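# Four arms unfold and latch a folding crate

## Task

Unfold the collapsed crate lying on the floor so that each of its four walls stands upright and each of its four corners is latched.

## Robot and tools

Robots: four identical i2rt Big YAM arms named arm1, arm2, arm3 and arm4. Each has six revolute joints, a two-finger gripper and a wrist camera. Fixed room cameras are cam_high and cam_low; wrist cameras are arm1_cam_wrist to arm4_cam_wrist. Reach is roughly 1.0 m from the joint 1 axis.

Frame: one shared scene frame, metres, origin on the floor, +z up. Base (foot) poses: arm1 at (-0.344, +0.564, 0.400), arm2 at (-0.347, -0.575, 0.384), arm3 at (+0.320, +0.573, 0.372), arm4 at (+0.356, -0.566, 0.334); each foot faces its own +x, and the quaternions given turn arm1 and arm3 toward -y, arm2 and arm4 toward +y. The hand point sits between the finger pads, about 1 cm behind the tips; fingers point along the hand's +z and open along its y. Printed hand positions can be off, more so at long reach, and hands often settle a centimetre or more from where they were sent.

move: one action for any subset of arms, plus an optional cameras list. Each arm key (arm1..arm4) takes an object with:
- joints: absolute joint goals by name, in radians, joint1_rad..joint6_rad, plus gripper_m in metres (fingertip gap). Ranges: joint1_rad -2.879 to 2.879 (yaw about the foot, positive counter-clockwise seen from above); joint2_rad 0 to 3.141 (shoulder, 0 = upper arm pointing back, positive lifts then swings forward); joint3_rad 0 to 3.019 (elbow, 0 = folded); joint4_rad -1.692 to 1.57 (hand pitch, positive raises fingers); joint5_rad -1.57 to 1.57 (sideways swing, positive to the arm's right); joint6_rad -2.094 to 2.094 (roll, positive clockwise seen from behind); gripper_m 0 to 0.093. Tolerances for counting as done: ±0.045, 0.14, 0.09, 0.055, 0.03, 0.035 rad and ±0.003 m.
- target: a list of seven numbers [x, y, z, qw, qx, qy, qz], an absolute hand pose in the scene frame (metres, quaternion w first). The hand travels a straight line toward it starting from its current hand_target. When target is given, joints may contain only gripper_m.
- speed: top path speed in m/s, 0.002 to 0.5, default 0.25; allowed only with target. Rotation is capped at twice that value in rad/s.
All hand paths in one action finish together, paced by the slowest; a path lasts 0.5 to 10 s and an action at most 15 s. Paths ignore obstacles and other arms. Each control step clips the commanded pose to within 100 mm and 20 degrees of the measured hand, then solves inverse kinematics, favouring position. Hands lag, drift and may exceed the speed near full stretch. Omitted arms or joints keep their old targets and may still be pushing. Unknown keys make the call invalid; out-of-range values get it refused, and a refusal cancels the later move/wait/finished_scene calls in that reply.

cameras: list of names, ["all"], or []; omitted means all for an empty move and none otherwise. A move with no action returns every arm's full state, images and the scene number.

Result lines: per robot, joint_positions, Joint velocities (rad/s, gripper in m/s; "within noise" when still), joint torques (N m, arm joints only, including gravity, with per-arm offset and noise; torques 3 and 4 wrap at ±28), hand and hand_target poses, and joint_status/hand_status. The "move" line gives each moved arm "done" or its worst status. Arms not named appear under "as last shown" with "not commanded". Status words: off_target (stopped short, maybe still pushing); time_out (each joint retargets near where it stood and keeps pushing; on_its_own lists those still moving, and "held at" there is a target, not a reading); not_followed, "joint command not followed" or "pose unreachable" (a collision check withheld the arm; the gripper part still runs; the arm may keep retrying until given new targets); limit_stop_at_motor_heat. The "pictures" line lists returned images in order; images may lag the state slightly.

wait: seconds 0 to 10, optional cameras; commands nothing and returns state.
zoom_image: camera name and region [x0, y0, x1, y1] in pixels of that camera's latest image (672x504, origin top-left), at most 504 by 504; only cameras in the newest images.
read_manual: section "licences"; returns licence text only.
finished_scene: scene = current scene number; ends the scene irreversibly. The crate must stay set up with no robot help.

Gripper readings: on a rigid part at full force it reads up to ~0.005 m below the part's width (some read up to 0.002 m above); closed on nothing, 0.000 to 0.003. A target slightly below first-contact width grips lightly; about 0.005 m below it grips at the limit (about 50 to 64 N per pad). Release by commanding well above the reading.

Cautions: the scene keeps running between calls and arms hold their last commands. Arms do not stop on contact; they keep pushing hard. Avoid hard presses between robots (including one gripper closing on another's fingers), which end the scene; the self/arm check can be late and does not cover fingers, gripper housings and wrist cameras. Don't strike fixed or heavy objects, drop or fling parts, or release moving parts. Sustained loads, stretched poses or unreachable targets heat motors: MOTOR HOT appears at 85 °C, and at 100 °C the arm goes limp for 30 to 60 s or more (OVER-TEMPERATURE FAULT). To relieve a pushing joint, command its reported position. Joints move at different rates, so joint-space moves can sweep wide arcs.

Each tool is called as name(argument=value, ...), one argument or row to a line, values as JSON.

## Session

move(
)

Scene clock: 0.00 s.
Joint torques (N m): no reading
Motor temperatures (°C): arm1=[27 28 28 28 23 23 25] | arm2=[24 25 23 25 28 27 25] | arm3=[26 24 27 24 26 24 27] | arm4=[25 26 26 31 26 25 27]
Heat: arm1: hottest joint2_rad 28 °C; arm2: hottest joint5_rad 28 °C; arm3: hottest joint3_rad 27 °C; arm4: hottest joint4_rad 31 °C.
Joint velocities: within noise
arm1.joint_positions: joint1_rad=-0.585 joint2_rad=+0.467 joint3_rad=+1.640 joint4_rad=-1.554 joint5_rad=+0.191 joint6_rad=-0.040 gripper_m=+0.09396
arm1.joint_status: not commanded
arm1.hand: x=-0.4062 y=+0.4986 z=+1.0234 quat_wxyz=(-0.233, -0.706, -0.424, +0.517) (m; scene frame)
arm1.hand_target: x=-0.4048 y=+0.5020 z=+1.0297 quat_wxyz=(-0.238, -0.702, -0.420, +0.523) (m; scene frame)
arm1.hand_status: not commanded
arm2.joint_positions: joint1_rad=+0.742 joint2_rad=+0.378 joint3_rad=+1.702 joint4_rad=-1.262 joint5_rad=-0.142 joint6_rad=-0.320 gripper_m=+0.09396
arm2.joint_status: not commanded
arm2.hand: x=-0.3865 y=-0.5610 z=+1.1031 quat_wxyz=(-0.397, +0.664, -0.167, -0.611) (m; scene frame)
arm2.hand_target: x=-0.3859 y=-0.5619 z=+1.1085 quat_wxyz=(-0.399, +0.660, -0.165, -0.614) (m; scene frame)
arm2.hand_status: not commanded
arm3.joint_positions: joint1_rad=+0.368 joint2_rad=+0.508 joint3_rad=+1.375 joint4_rad=-1.360 joint5_rad=-0.070 joint6_rad=+0.635 gripper_m=+0.09396
arm3.joint_status: not commanded
arm3.hand: x=+0.3593 y=+0.3880 z=+0.9196 quat_wxyz=(-0.486, -0.725, -0.459, +0.167) (m; scene frame)
arm3.hand_target: x=+0.3588 y=+0.3913 z=+0.9281 quat_wxyz=(-0.494, -0.720, -0.456, +0.170) (m; scene frame)
arm3.hand_status: not commanded
arm4.joint_positions: joint1_rad=+0.790 joint2_rad=+0.548 joint3_rad=+1.366 joint4_rad=-1.267 joint5_rad=+0.241 joint6_rad=-0.097 gripper_m=+0.09396
arm4.joint_status: not commanded
arm4.hand: x=+0.1989 y=-0.4149 z=+0.8936 quat_wxyz=(-0.270, +0.802, -0.260, -0.465) (m; scene frame)
arm4.hand_target: x=+0.2019 y=-0.4169 z=+0.9028 quat_wxyz=(-0.272, +0.796, -0.260, -0.474) (m; scene frame)
arm4.hand_status: not commanded
pictures: arm1_cam_wrist, arm2_cam_wrist, arm3_cam_wrist, arm4_cam_wrist, cam_high, cam_low

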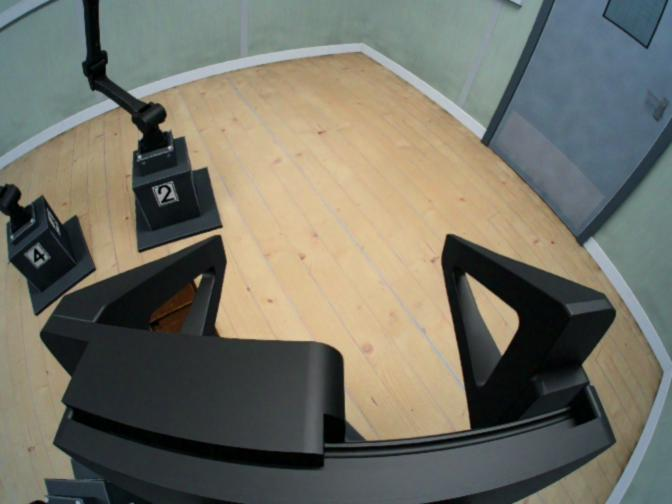

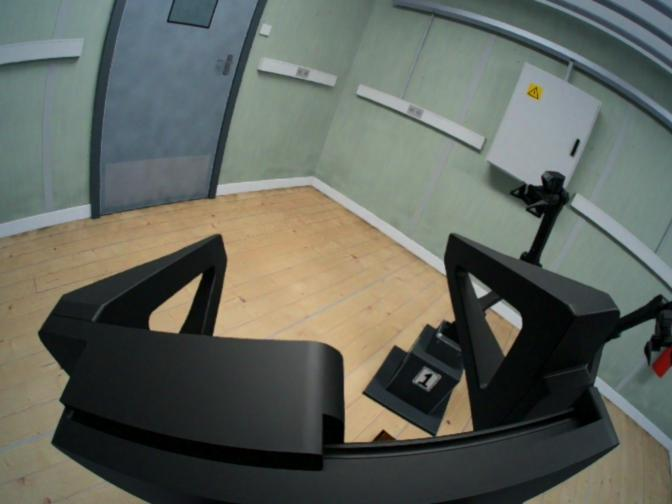

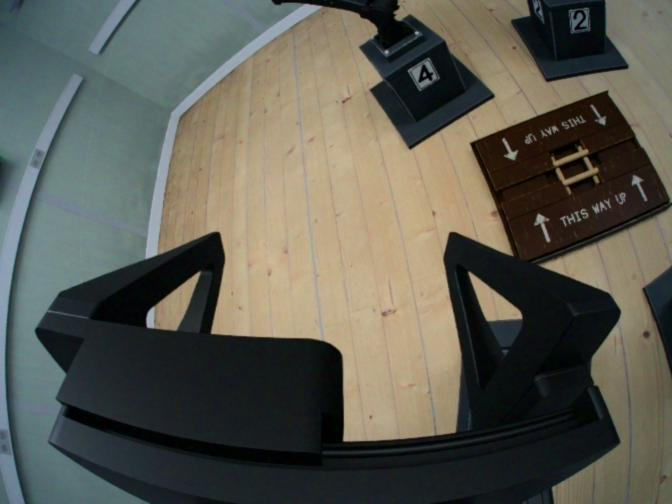

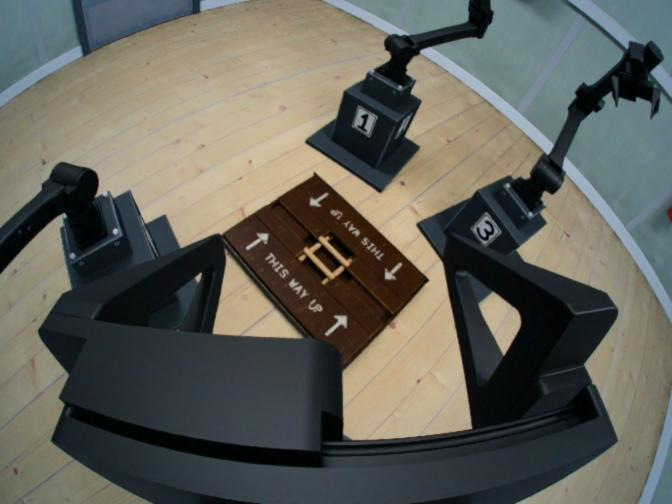

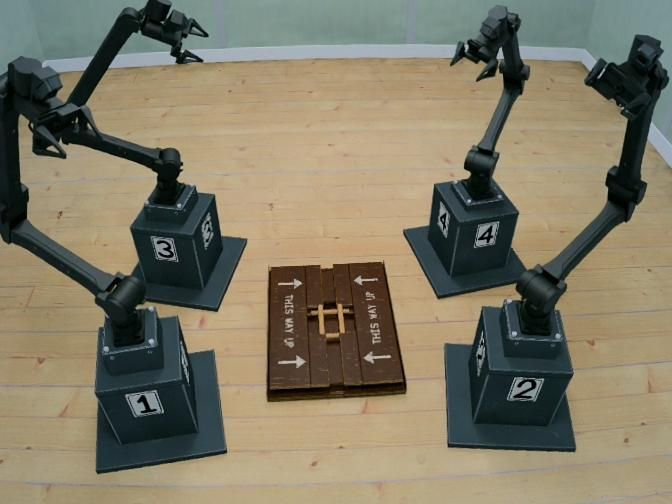

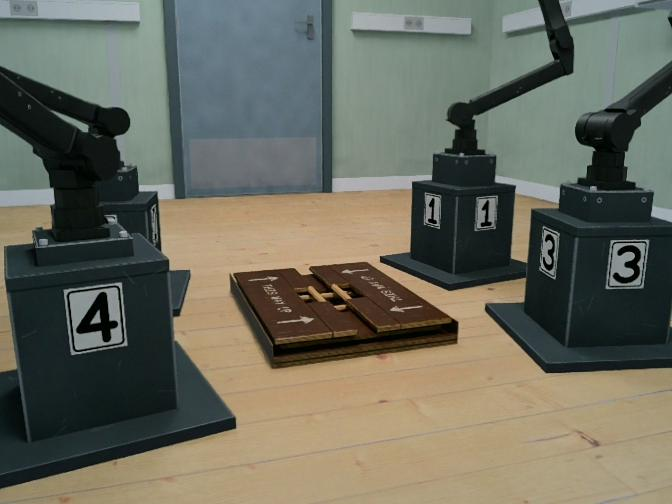

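zoom_image(
  camera="cam_high",
  region=[240, 240, 440, 420],
)

zoom_image(
  camera="cam_low",
  region=[210, 240, 480, 390],
)

zoom_image(
  camera="arm4_cam_wrist",
  region=[200, 150, 450, 380],
)

zoom_image(
  camera="arm3_cam_wrist",
  region=[450, 80, 672, 280],
)

Scaled by 2.520 from the camera's 672x504 image, which has a finer 960x720 frame.

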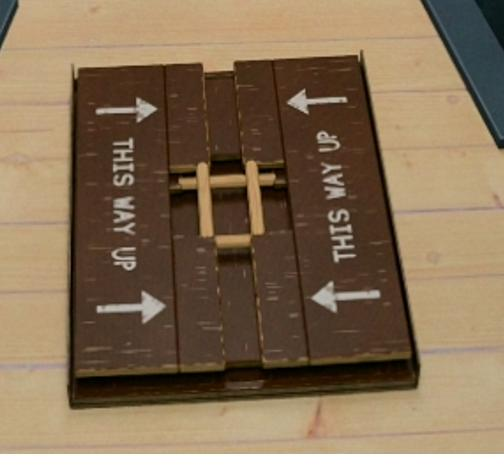

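Scaled by 1.867 from the camera's 672x504 image, which has a finer 960x720 frame.

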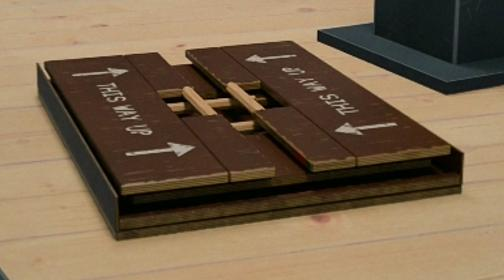

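Scaled by 2.016 from the camera's 672x504 image, which has a finer 960x720 frame.

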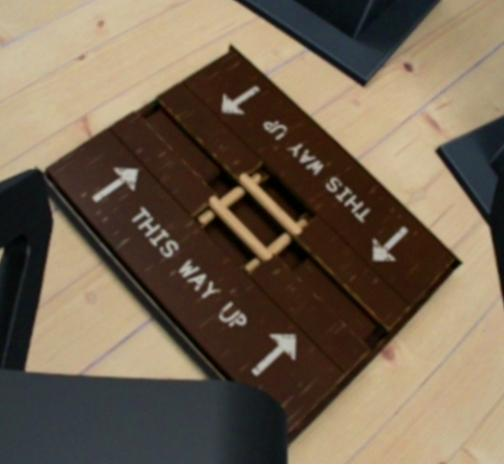

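Scaled by 2.270 from the camera's 672x504 image, which has a finer 960x720 frame.

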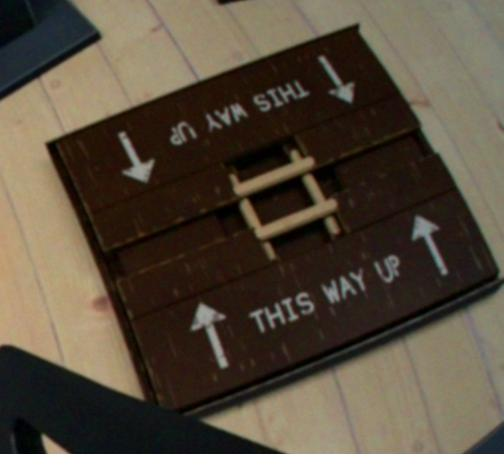

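move(
  arm1={"target":[-0.05,0.15,0.55,0,0.7071,0.7071,0],"speed":0.4},
  arm4={"target":[0.1,-0.25,0.6,0,0.7071,-0.7071,0],"speed":0.4},
  cameras=["all"],
)

Scene clock: 14.57 s.
Joint torques (N m): arm1=[-0.15 -16.79 11.58 0.09 0.14 0.22] | arm2=[-0.09 9.35 3.96 1.8 0.03 0] | arm3=[-0.79 1.32 7.35 2.36 0.14 0.03] | arm4=[1.38 -10.87 14.16 -0.58 -0.11 0.3]
Motor temperatures (°C): arm1=[27 28 29 28 23 23 25] | arm2=[24 25 24 25 28 27 25] | arm3=[26 24 27 24 26 23 27] | arm4=[25 26 28 31 26 25 27]
Heat: arm1: hottest joint3_rad 29 °C; arm2: hottest joint5_rad 28 °C; arm3: hottest joint3_rad 27 °C; arm4: hottest joint4_rad 31 °C.
move: arm1 off_target; arm4 off_target
Joint velocities: within noise
arm1.joint_positions: joint1_rad=+0.427 joint2_rad=+1.691 joint3_rad=+1.381 joint4_rad=-1.304 joint5_rad=-0.009 joint6_rad=+0.592 gripper_m=+0.09398
arm1.joint_status: not commanded
arm1.hand: x=-0.0625 y=+0.1665 z=+0.5347 quat_wxyz=(+0.021, -0.700, -0.714, -0.004) (m; scene frame)
arm1.hand_target: x=-0.0503 y=+0.1538 z=+0.5476 quat_wxyz=(+0.005, -0.704, -0.710, -0.002) (m; scene frame)
arm1.hand_status: off_target (0.026 m and 2.6 deg from the pose sent, 0.687 m and 73.9 deg at the start; pose on its path clipped on 43 of 98 steps; a joint's target at an end of its range on 2 of 98 steps)
arm2, arm3: as last shown
arm4.joint_positions: joint1_rad=+0.468 joint2_rad=+1.401 joint3_rad=+1.346 joint4_rad=-1.563 joint5_rad=-0.007 joint6_rad=+0.663 gripper_m=+0.09395
arm4.joint_status: not commanded
arm4.hand: x=+0.1085 y=-0.2590 z=+0.5812 quat_wxyz=(+0.006, +0.711, -0.703, +0.023) (m; scene frame)
arm4.hand_target: x=+0.1028 y=-0.2493 z=+0.5988 quat_wxyz=(+0.005, +0.703, -0.711, +0.004) (m; scene frame)
arm4.hand_status: off_target (0.023 m and 2.8 deg from the pose sent, 0.351 m and 82.7 deg at the start)
pictures: arm1_cam_wrist, arm2_cam_wrist, arm3_cam_wrist, arm4_cam_wrist, cam_high, cam_low

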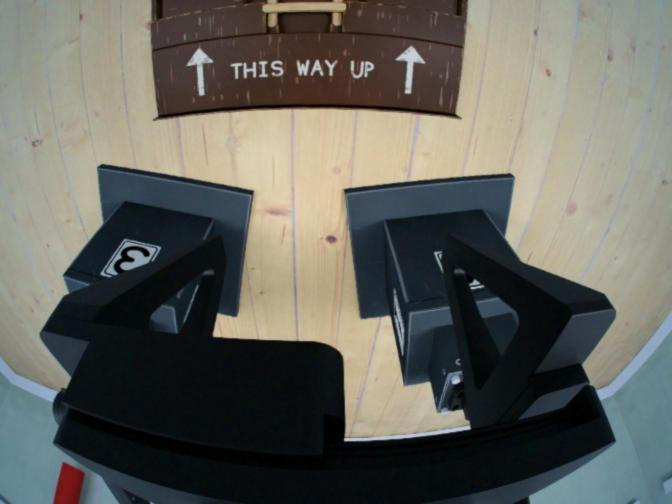

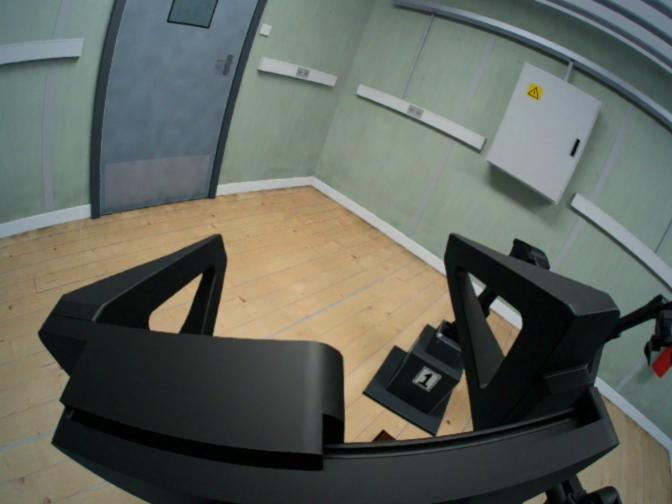

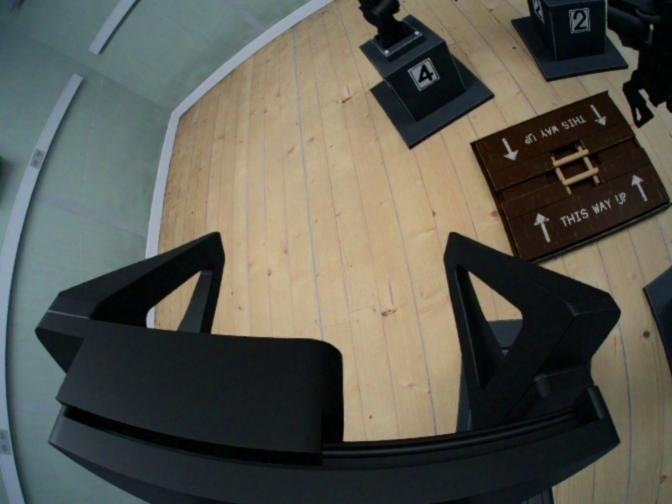

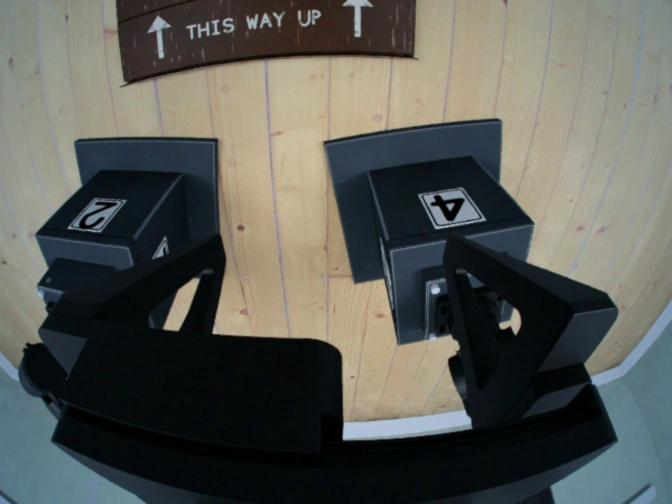

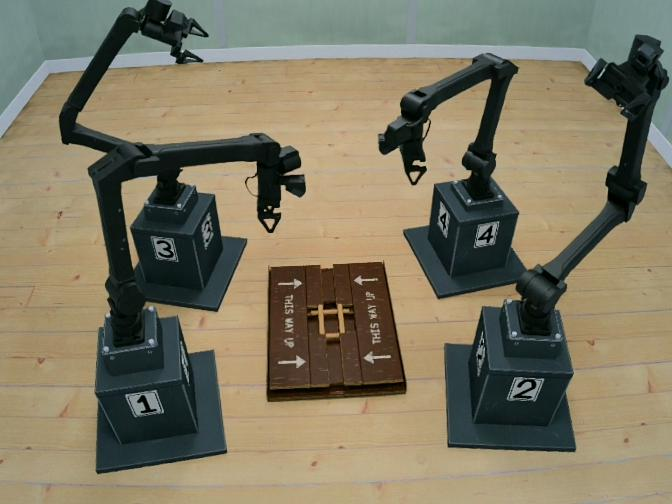

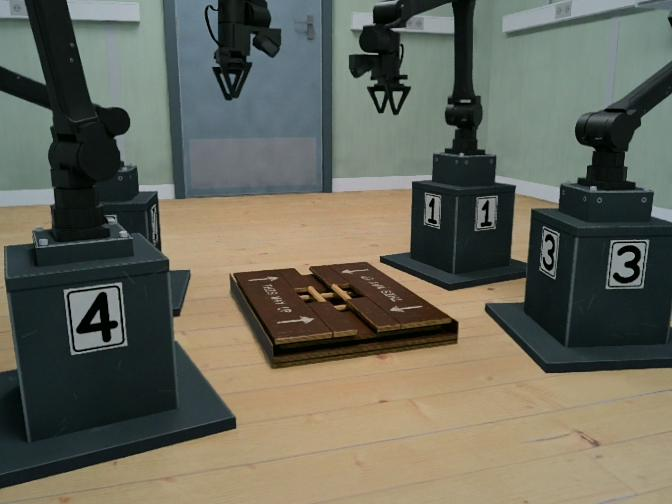

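move(
  arm1={"target":[0.056,0.03,0.28,0,0,1,0],"speed":0.3},
  cameras=["arm1_cam_wrist","cam_high","cam_low"],
)

Scene clock: 31.90 s.
Joint torques (N m): arm1=[0.5 -25.05 10.26 0.27 -0.03 -0.02] | arm2=[-0.09 9.41 3.95 1.78 0.03 0] | arm3=[-0.85 1.73 7.24 2.36 0.16 -0.01] | arm4=[1.38 -10.87 14.16 -0.59 -0.11 0.3]
Motor temperatures (°C): arm1=[27 29 32 28 23 23 25] | arm2=[24 26 24 25 28 26 25] | arm3=[26 24 28 24 26 23 27] | arm4=[25 26 31 31 26 25 27]
Heat: arm1: hottest joint3_rad 32 °C; arm2: hottest joint5_rad 28 °C; arm3: hottest joint3_rad 28 °C; arm4: hottest joint3_rad 31 °C.
move: arm1 off_target
Joint velocities: within noise
arm1.joint_positions: joint1_rad=+0.450 joint2_rad=+2.380 joint3_rad=+1.763 joint4_rad=-0.980 joint5_rad=+0.004 joint6_rad=-0.903 gripper_m=+0.09398
arm1.joint_status: not commanded
arm1.hand: x=+0.0383 y=+0.0415 z=+0.2747 quat_wxyz=(+0.012, -0.016, -1.000, -0.007) (m; scene frame)
arm1.hand_target: x=+0.0532 y=+0.0321 z=+0.2792 quat_wxyz=(+0.004, -0.004, -1.000, +0.003) (m; scene frame)
arm1.hand_status: off_target (0.022 m and 2.5 deg from the pose sent, 0.312 m and 88.9 deg at the start)
arm2, arm3, arm4: as last shown
pictures: arm1_cam_wrist, cam_high, cam_low

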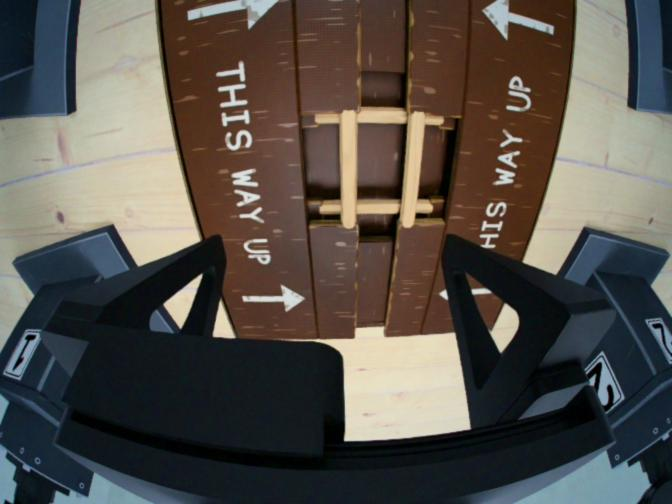

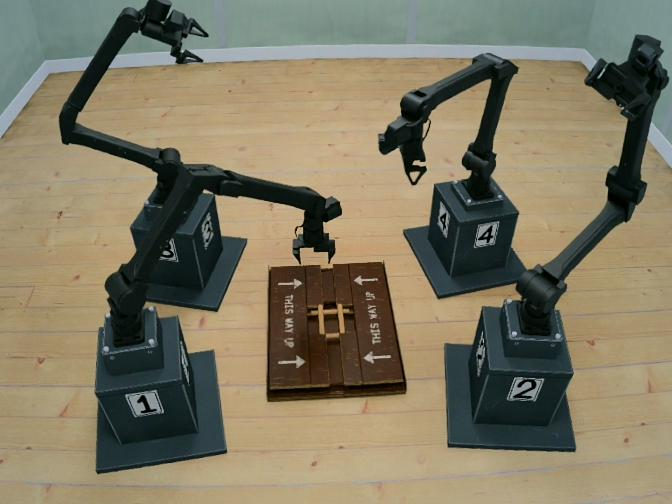

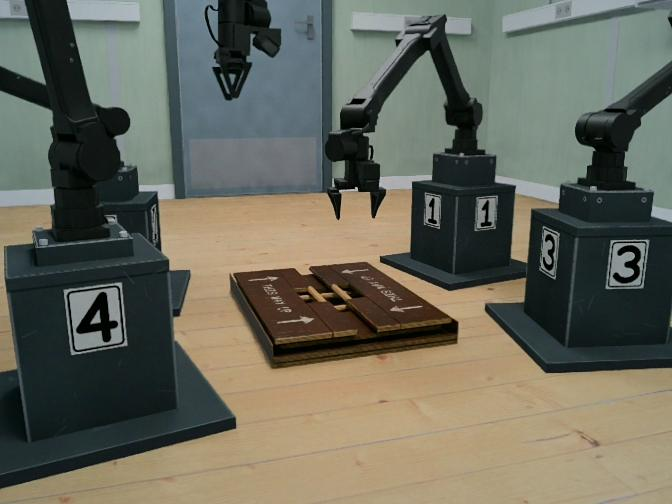

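move(
  arm1={"target":[0.05,0.018,0.16,0,0,1,0],"speed":0.2},
  cameras=["arm1_cam_wrist","cam_low"],
)

zoom_image(
  camera="arm1_cam_wrist",
  region=[200, 50, 500, 350],
)

zoom_image(
  camera="cam_low",
  region=[210, 180, 480, 390],
)

Scene clock: 37.93 s.
Joint torques (N m): arm1=[-0.91 -26.52 8.83 0.75 0 -0.06] | arm2=[-0.09 9.35 3.96 1.78 0.02 0] | arm3=[-0.62 1.26 7.2 2.25 0.12 0.01] | arm4=[1.38 -10.93 14.16 -0.59 -0.11 0.3]
Motor temperatures (°C): arm1=[27 29 32 28 23 23 25] | arm2=[24 26 24 25 28 26 25] | arm3=[26 24 28 24 26 23 27] | arm4=[25 26 31 31 26 25 27]
Heat: arm1: hottest joint3_rad 32 °C; arm2: hottest joint5_rad 28 °C; arm3: hottest joint3_rad 28 °C; arm4: hottest joint3_rad 31 °C.
move: arm1 off_target
Joint velocities: within noise
arm1.joint_positions: joint1_rad=+0.450 joint2_rad=+2.617 joint3_rad=+1.862 joint4_rad=-0.859 joint5_rad=-0.006 joint6_rad=-0.929 gripper_m=+0.09398
arm1.joint_status: not commanded
arm1.hand: x=+0.0409 y=+0.0390 z=+0.1525 quat_wxyz=(+0.013, -0.003, -1.000, -0.016) (m; scene frame)
arm1.hand_target: x=+0.0493 y=+0.0191 z=+0.1604 quat_wxyz=(+0.000, +0.000, -1.000, +0.001) (m; scene frame)
arm1.hand_status: off_target (0.024 m and 2.4 deg from the pose sent, 0.118 m and 2.5 deg at the start)
arm2, arm3, arm4: as last shown
pictures: arm1_cam_wrist, cam_low

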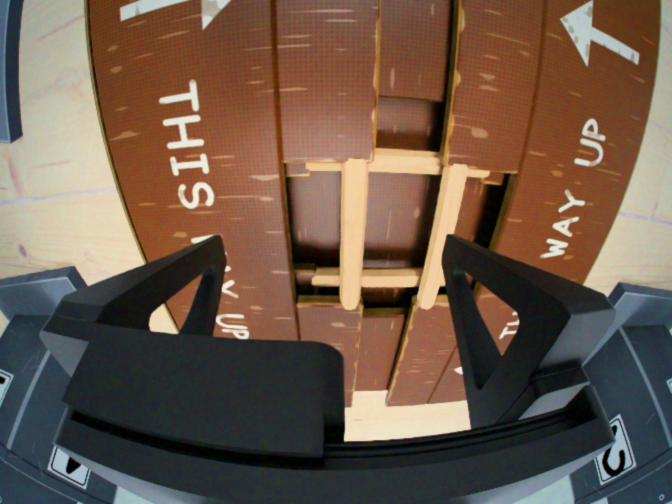

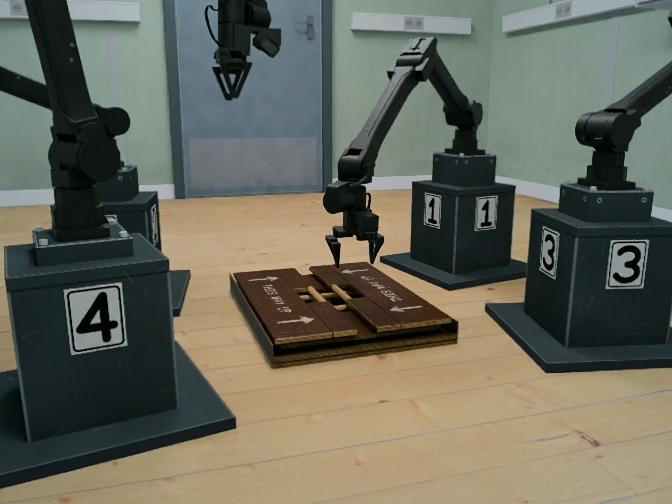

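Scaled by 1.680 from the camera's 672x504 image, which has a finer 960x720 frame.

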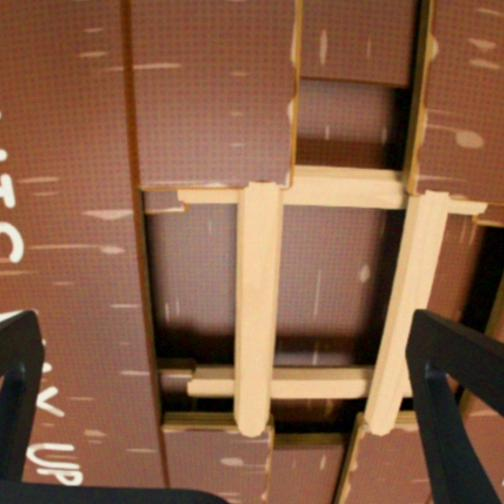

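Scaled by 1.867 from the camera's 672x504 image, which has a finer 960x720 frame.

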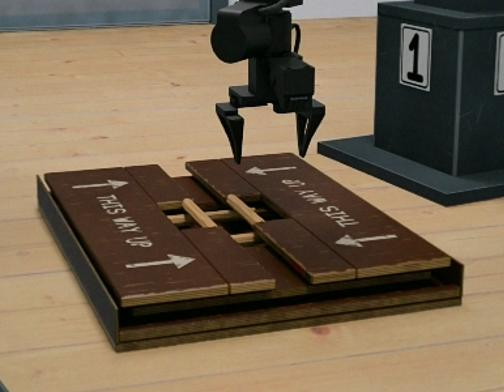

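move(
  arm1={"target":[0.022,0.010,0.115,0,0,1,0],"speed":0.1,"joints":{"gripper_m":0.055}},
  cameras=["arm1_cam_wrist","cam_low"],
)

zoom_image(
  camera="arm1_cam_wrist",
  region=[200, 100, 500, 400],
)

zoom_image(
  camera="cam_low",
  region=[270, 220, 430, 340],
)

Scene clock: 45.37 s.
Joint torques (N m): arm1=[-0.32 -25.82 8.65 0.87 0.02 -0.03] | arm2=[-0.09 9.41 3.97 1.78 0.03 0] | arm3=[-0.62 1.79 7.23 2.25 0.12 0] | arm4=[1.38 -10.93 14.16 -0.58 -0.12 0.3]
Motor temperatures (°C): arm1=[27 31 32 28 23 23 25] | arm2=[24 26 24 25 28 26 25] | arm3=[26 24 29 24 26 23 27] | arm4=[25 26 32 31 26 25 27]
Heat: arm1: hottest joint3_rad 32 °C; arm2: hottest joint5_rad 28 °C; arm3: hottest joint3_rad 29 °C; arm4: hottest joint3_rad 32 °C.
move: arm1 off_target
Joint velocities: within noise
arm1.joint_positions: joint1_rad=+0.407 joint2_rad=+2.686 joint3_rad=+1.870 joint4_rad=-0.799 joint5_rad=-0.007 joint6_rad=-0.972 gripper_m=+0.05506
arm1.joint_status: all done
arm1.hand: x=+0.0131 y=+0.0301 z=+0.1109 quat_wxyz=(+0.012, -0.004, -1.000, -0.018) (m; scene frame)
arm1.hand_target: x=+0.0215 y=+0.0115 z=+0.1155 quat_wxyz=(+0.000, +0.001, -1.000, -0.001) (m; scene frame)
arm1.hand_status: off_target (0.022 m and 2.5 deg from the pose sent, 0.051 m and 2.4 deg at the start)
arm2, arm3, arm4: as last shown
pictures: arm1_cam_wrist, cam_low

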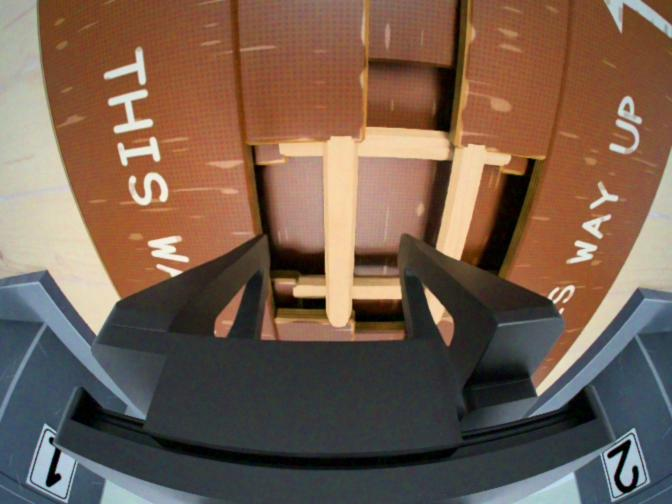

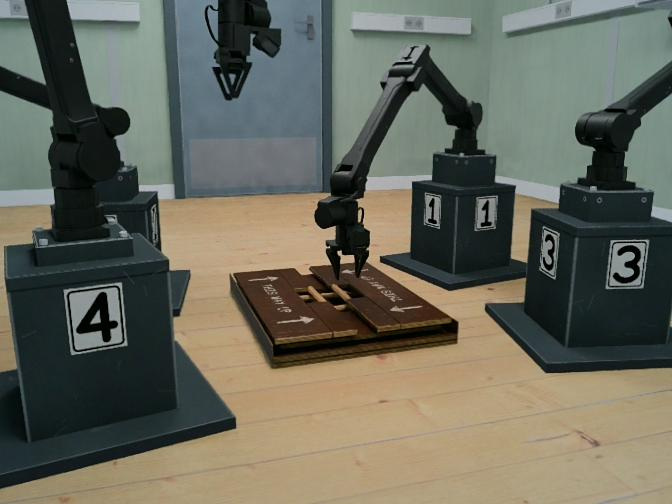

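Scaled by 1.680 from the camera's 672x504 image, which has a finer 960x720 frame.

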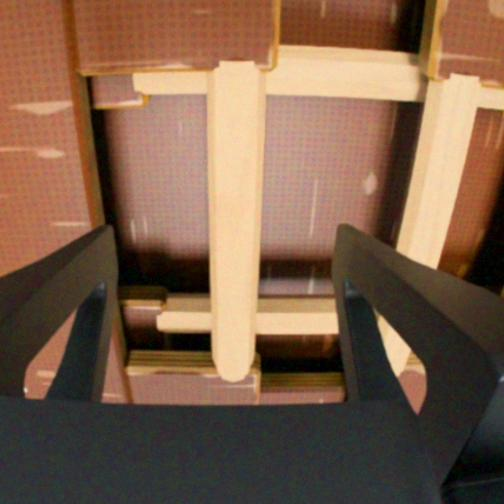

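Scaled by 3.150 from the camera's 672x504 image, which has a finer 960x720 frame.

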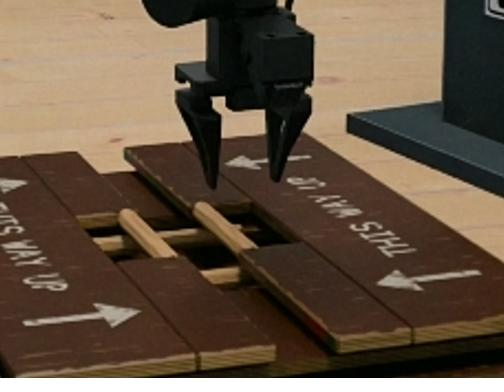

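move(
  arm1={"target":[0.014,0.011,0.087,0,0,1,0],"speed":0.06},
  cameras=["arm1_cam_wrist","cam_low"],
)

zoom_image(
  camera="arm1_cam_wrist",
  region=[200, 100, 500, 400],
)

zoom_image(
  camera="cam_low",
  region=[270, 220, 430, 340],
)

Scene clock: 48.57 s.
Joint torques (N m): arm1=[-1.55 -25.82 8.23 0.88 0.01 -0.02] | arm2=[-0.03 9.41 3.96 1.78 0.03 0] | arm3=[-0.56 1.55 7.17 2.26 0.13 0.01] | arm4=[1.32 -10.87 14.17 -0.58 -0.11 0.3]
Motor temperatures (°C): arm1=[27 31 32 28 23 23 25] | arm2=[24 26 24 25 28 26 25] | arm3=[26 24 29 24 26 23 27] | arm4=[25 27 32 31 26 25 27]
Heat: arm1: hottest joint3_rad 32 °C; arm2: hottest joint5_rad 28 °C; arm3: hottest joint3_rad 29 °C; arm4: hottest joint3_rad 32 °C.
move: arm1 off_target
Joint velocities: within noise
arm1.joint_positions: joint1_rad=+0.402 joint2_rad=+2.732 joint3_rad=+1.885 joint4_rad=-0.762 joint5_rad=-0.007 joint6_rad=-0.977 gripper_m=+0.05506
arm1.joint_status: not commanded
arm1.hand: x=+0.0090 y=+0.0305 z=+0.0858 quat_wxyz=(+0.011, -0.003, -1.000, -0.015) (m; scene frame)
arm1.hand_target: x=+0.0141 y=+0.0119 z=+0.0877 quat_wxyz=(+0.000, -0.001, -1.000, +0.000) (m; scene frame)
arm1.hand_status: off_target (0.020 m and 2.2 deg from the pose sent, 0.031 m and 2.5 deg at the start)
arm2, arm3, arm4: as last shown
pictures: arm1_cam_wrist, cam_low

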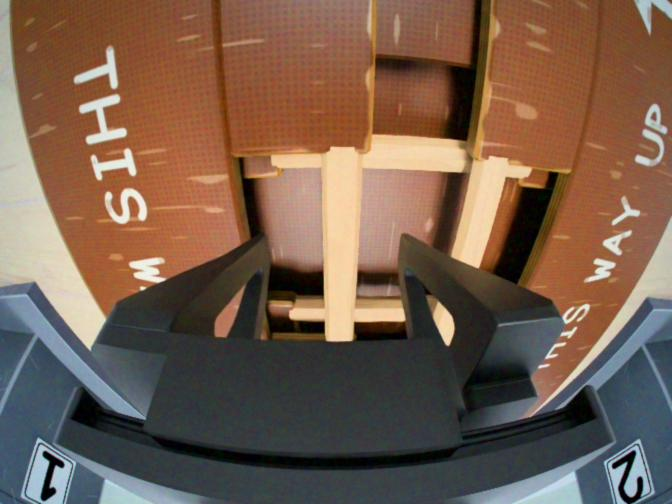

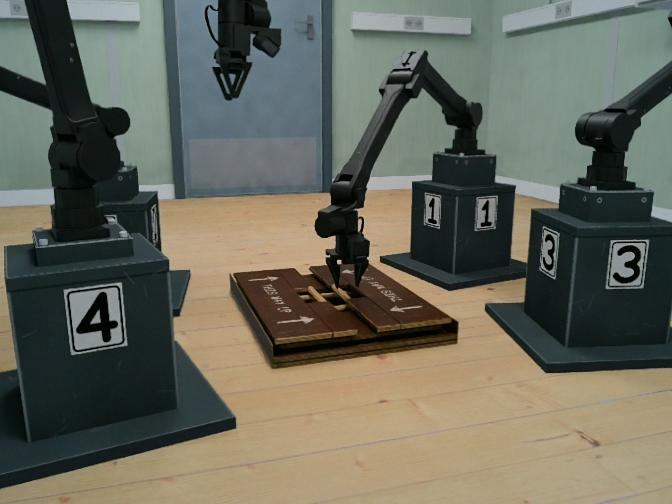

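Scaled by 1.680 from the camera's 672x504 image, which has a finer 960x720 frame.

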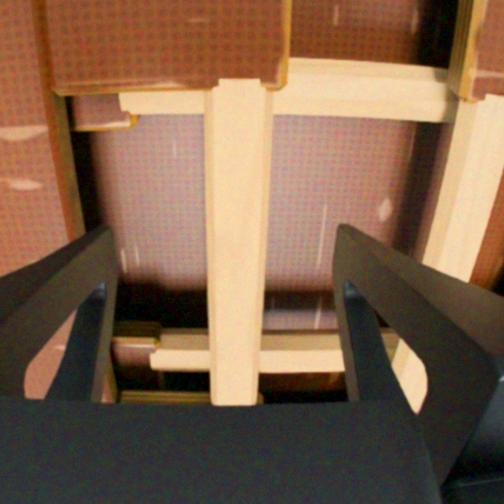

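Scaled by 3.150 from the camera's 672x504 image, which has a finer 960x720 frame.

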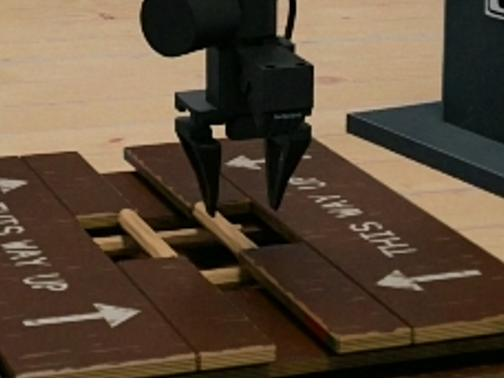

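move(
  arm1={"target":[0.008,0.011,0.059,0,0,1,0],"speed":0.05},
  cameras=["arm1_cam_wrist","cam_low"],
)

zoom_image(
  camera="arm1_cam_wrist",
  region=[200, 100, 500, 400],
)

zoom_image(
  camera="cam_low",
  region=[270, 220, 430, 340],
)

Scene clock: 51.23 s.
Joint torques (N m): arm1=[-1.32 -25.29 8.09 0.92 0.03 -0.07] | arm2=[-0.09 9.41 3.96 1.8 0.03 0] | arm3=[-0.85 1.73 7.36 2.36 0.1 -0.02] | arm4=[1.38 -10.87 14.16 -0.59 -0.11 0.3]
Motor temperatures (°C): arm1=[27 31 33 28 23 23 25] | arm2=[24 26 24 25 28 26 25] | arm3=[26 24 29 24 26 23 27] | arm4=[25 27 32 31 26 25 27]
Heat: arm1: hottest joint3_rad 33 °C; arm2: hottest joint5_rad 28 °C; arm3: hottest joint3_rad 29 °C; arm4: hottest joint3_rad 32 °C.
move: arm1 off_target
Joint velocities: within noise
arm1.joint_positions: joint1_rad=+0.395 joint2_rad=+2.788 joint3_rad=+1.917 joint4_rad=-0.735 joint5_rad=-0.007 joint6_rad=-0.986 gripper_m=+0.05506
arm1.joint_status: not commanded
arm1.hand: x=+0.0041 y=+0.0287 z=+0.0593 quat_wxyz=(+0.009, -0.003, -1.000, -0.013) (m; scene frame)
arm1.hand_target: x=+0.0081 y=+0.0114 z=+0.0596 quat_wxyz=(+0.000, +0.000, -1.000, +0.001) (m; scene frame)
arm1.hand_status: off_target (0.018 m and 1.9 deg from the pose sent, 0.033 m and 2.2 deg at the start)
arm2, arm3, arm4: as last shown
pictures: arm1_cam_wrist, cam_low

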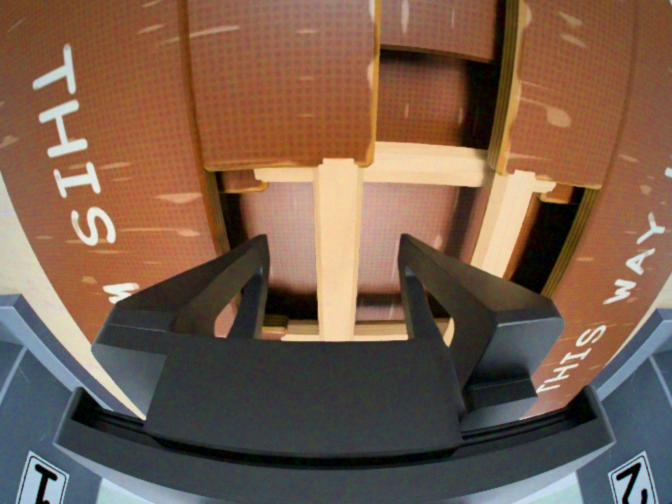

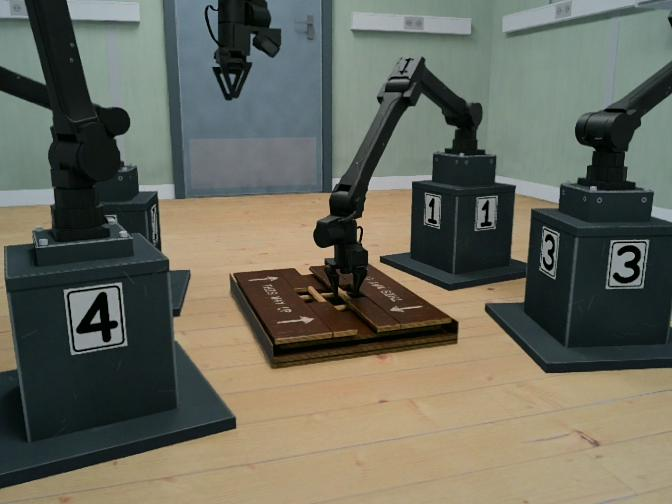

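Scaled by 1.680 from the camera's 672x504 image, which has a finer 960x720 frame.

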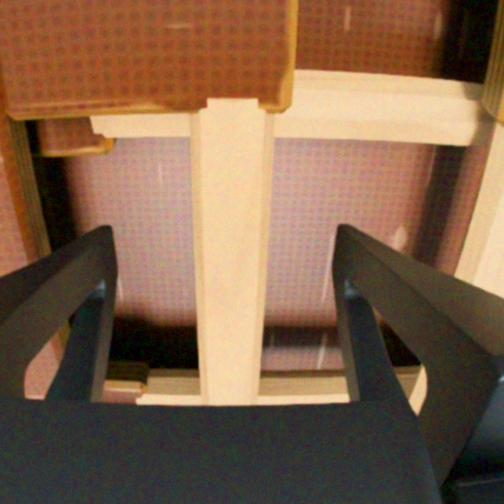

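Scaled by 3.150 from the camera's 672x504 image, which has a finer 960x720 frame.

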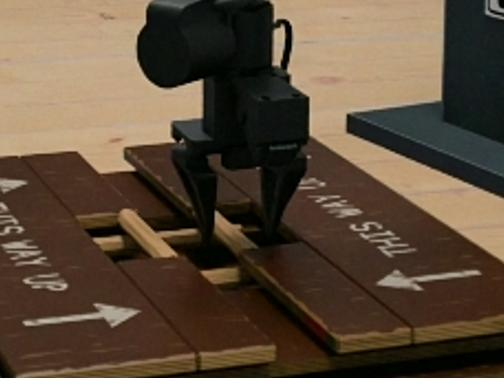

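move(
  arm1={"joints":{"gripper_m":0.012}},
  cameras=["arm1_cam_wrist","cam_low"],
)

Scene clock: 55.90 s.
Joint torques (N m): arm1=[-1.2 -26.17 8.21 0.8 0.05 -0.05] | arm2=[-0.09 9.47 3.96 1.78 0.02 0] | arm3=[-0.44 1.67 7.28 2.37 0.12 -0.02] | arm4=[1.38 -10.93 14.17 -0.59 -0.11 0.3]
Motor temperatures (°C): arm1=[27 31 32 28 23 23 25] | arm2=[24 26 24 25 28 26 25] | arm3=[26 24 29 24 26 23 27] | arm4=[25 27 33 31 26 25 27]
Heat: arm1: hottest joint3_rad 32 °C; arm2: hottest joint5_rad 28 °C; arm3: hottest joint3_rad 29 °C; arm4: hottest joint3_rad 33 °C.
move: arm1 off_target
Joint velocities: within noise
arm1.joint_positions: joint1_rad=+0.393 joint2_rad=+2.789 joint3_rad=+1.919 joint4_rad=-0.732 joint5_rad=-0.009 joint6_rad=-0.986 gripper_m=+0.01515
arm1.joint_status: gripper_m off_target (ended at +0.01518, target +0.01200)
arm1.hand: x=+0.0040 y=+0.0276 z=+0.0587 quat_wxyz=(+0.008, -0.003, -1.000, -0.012) (m; scene frame)
arm1.hand_target: x=+0.0076 y=+0.0119 z=+0.0588 quat_wxyz=(-0.001, +0.000, -1.000, +0.000) (m; scene frame)
arm1.hand_status: not commanded
arm2, arm3, arm4: as last shown
pictures: arm1_cam_wrist, cam_low

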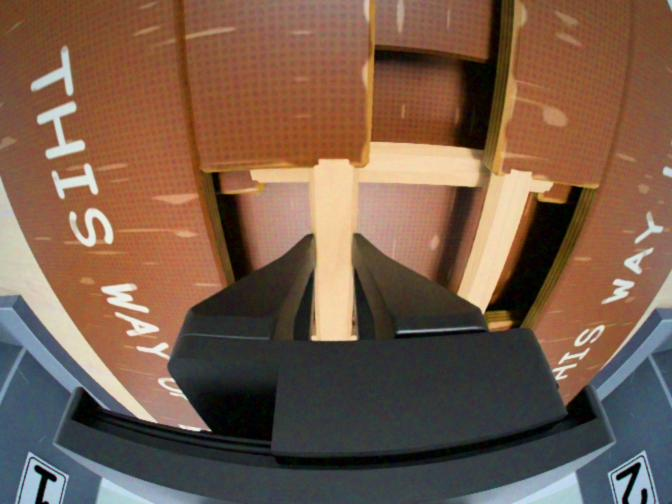

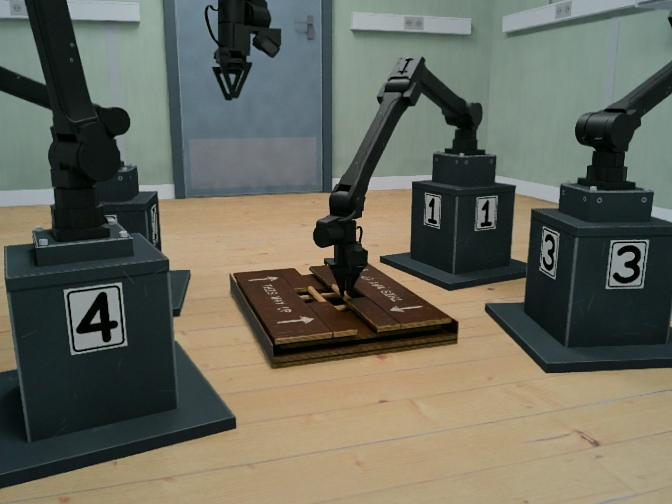

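move(
  arm1={"target":[0.008,0.022,0.105,0,0,0.9914,-0.1305],"speed":0.08},
  cameras=["arm1_cam_wrist","cam_low"],
)

zoom_image(
  camera="cam_low",
  region=[210, 180, 480, 390],
)

Scene clock: 59.77 s.
Joint torques (N m): arm1=[0.21 -27.99 4.26 1.48 0.7 0.16] | arm2=[-0.15 9.47 3.96 1.78 0.03 0] | arm3=[-0.38 2.2 7.41 2.4 0.11 0] | arm4=[1.32 -10.87 14.16 -0.59 -0.11 0.3]
Motor temperatures (°C): arm1=[27 31 32 28 23 23 25] | arm2=[24 26 24 25 28 26 25] | arm3=[26 24 29 24 26 23 27] | arm4=[25 27 33 31 26 25 27]
Heat: arm1: hottest joint3_rad 32 °C; arm2: hottest joint5_rad 28 °C; arm3: hottest joint3_rad 29 °C; arm4: hottest joint3_rad 33 °C.
move: arm1 off_target
Joint velocities: within noise
arm1.joint_positions: joint1_rad=+0.430 joint2_rad=+2.642 joint3_rad=+1.634 joint4_rad=-0.380 joint5_rad=+0.122 joint6_rad=-0.974 gripper_m=+0.01470
arm1.joint_status: not commanded
arm1.hand: x=+0.0028 y=+0.0312 z=+0.0876 quat_wxyz=(+0.001, +0.004, -0.994, +0.112) (m; scene frame)
arm1.hand_target: x=+0.0087 y=+0.0224 z=+0.1042 quat_wxyz=(-0.003, +0.000, -0.992, +0.128) (m; scene frame)
arm1.hand_status: off_target (0.020 m and 2.2 deg from the pose sent, 0.047 m and 16.5 deg at the start)
arm2.joint_positions: joint1_rad=+0.742 joint2_rad=+0.378 joint3_rad=+1.702 joint4_rad=-1.262 joint5_rad=-0.142 joint6_rad=-0.320 gripper_m=+0.09396
arm2.joint_status: not commanded
arm2.hand: x=-0.3865 y=-0.5610 z=+1.1031 quat_wxyz=(-0.397, +0.664, -0.167, -0.611) (m; scene frame)
arm2.hand_target: x=-0.3859 y=-0.5619 z=+1.1085 quat_wxyz=(-0.399, +0.660, -0.165, -0.614) (m; scene frame)
arm2.hand_status: not commanded
arm3.joint_positions: joint1_rad=+0.368 joint2_rad=+0.508 joint3_rad=+1.375 joint4_rad=-1.360 joint5_rad=-0.070 joint6_rad=+0.635 gripper_m=+0.09396
arm3.joint_status: not commanded
arm3.hand: x=+0.3593 y=+0.3880 z=+0.9196 quat_wxyz=(-0.486, -0.725, -0.459, +0.167) (m; scene frame)
arm3.hand_target: x=+0.3588 y=+0.3913 z=+0.9281 quat_wxyz=(-0.494, -0.720, -0.456, +0.170) (m; scene frame)
arm3.hand_status: not commanded
arm4: as last shown
pictures: arm1_cam_wrist, cam_low

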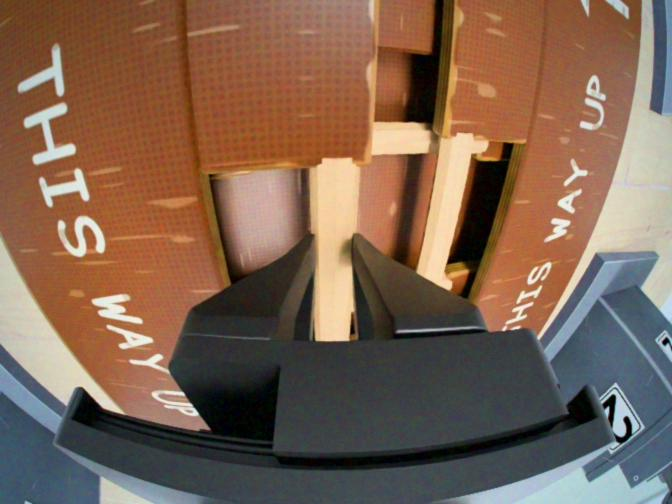

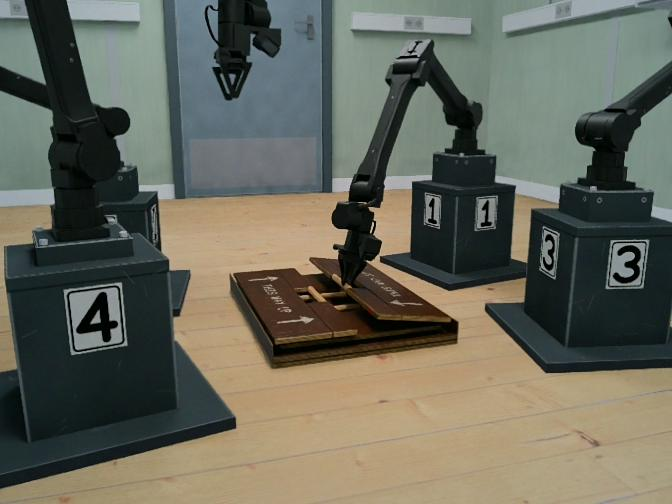

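Scaled by 1.867 from the camera's 672x504 image, which has a finer 960x720 frame.

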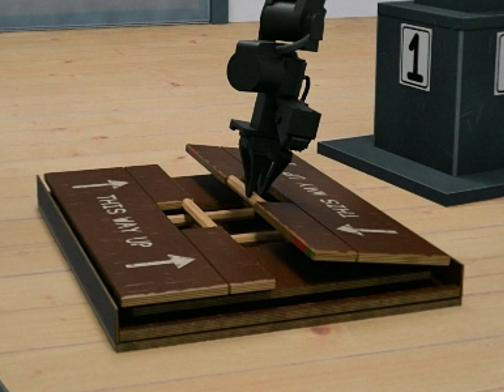

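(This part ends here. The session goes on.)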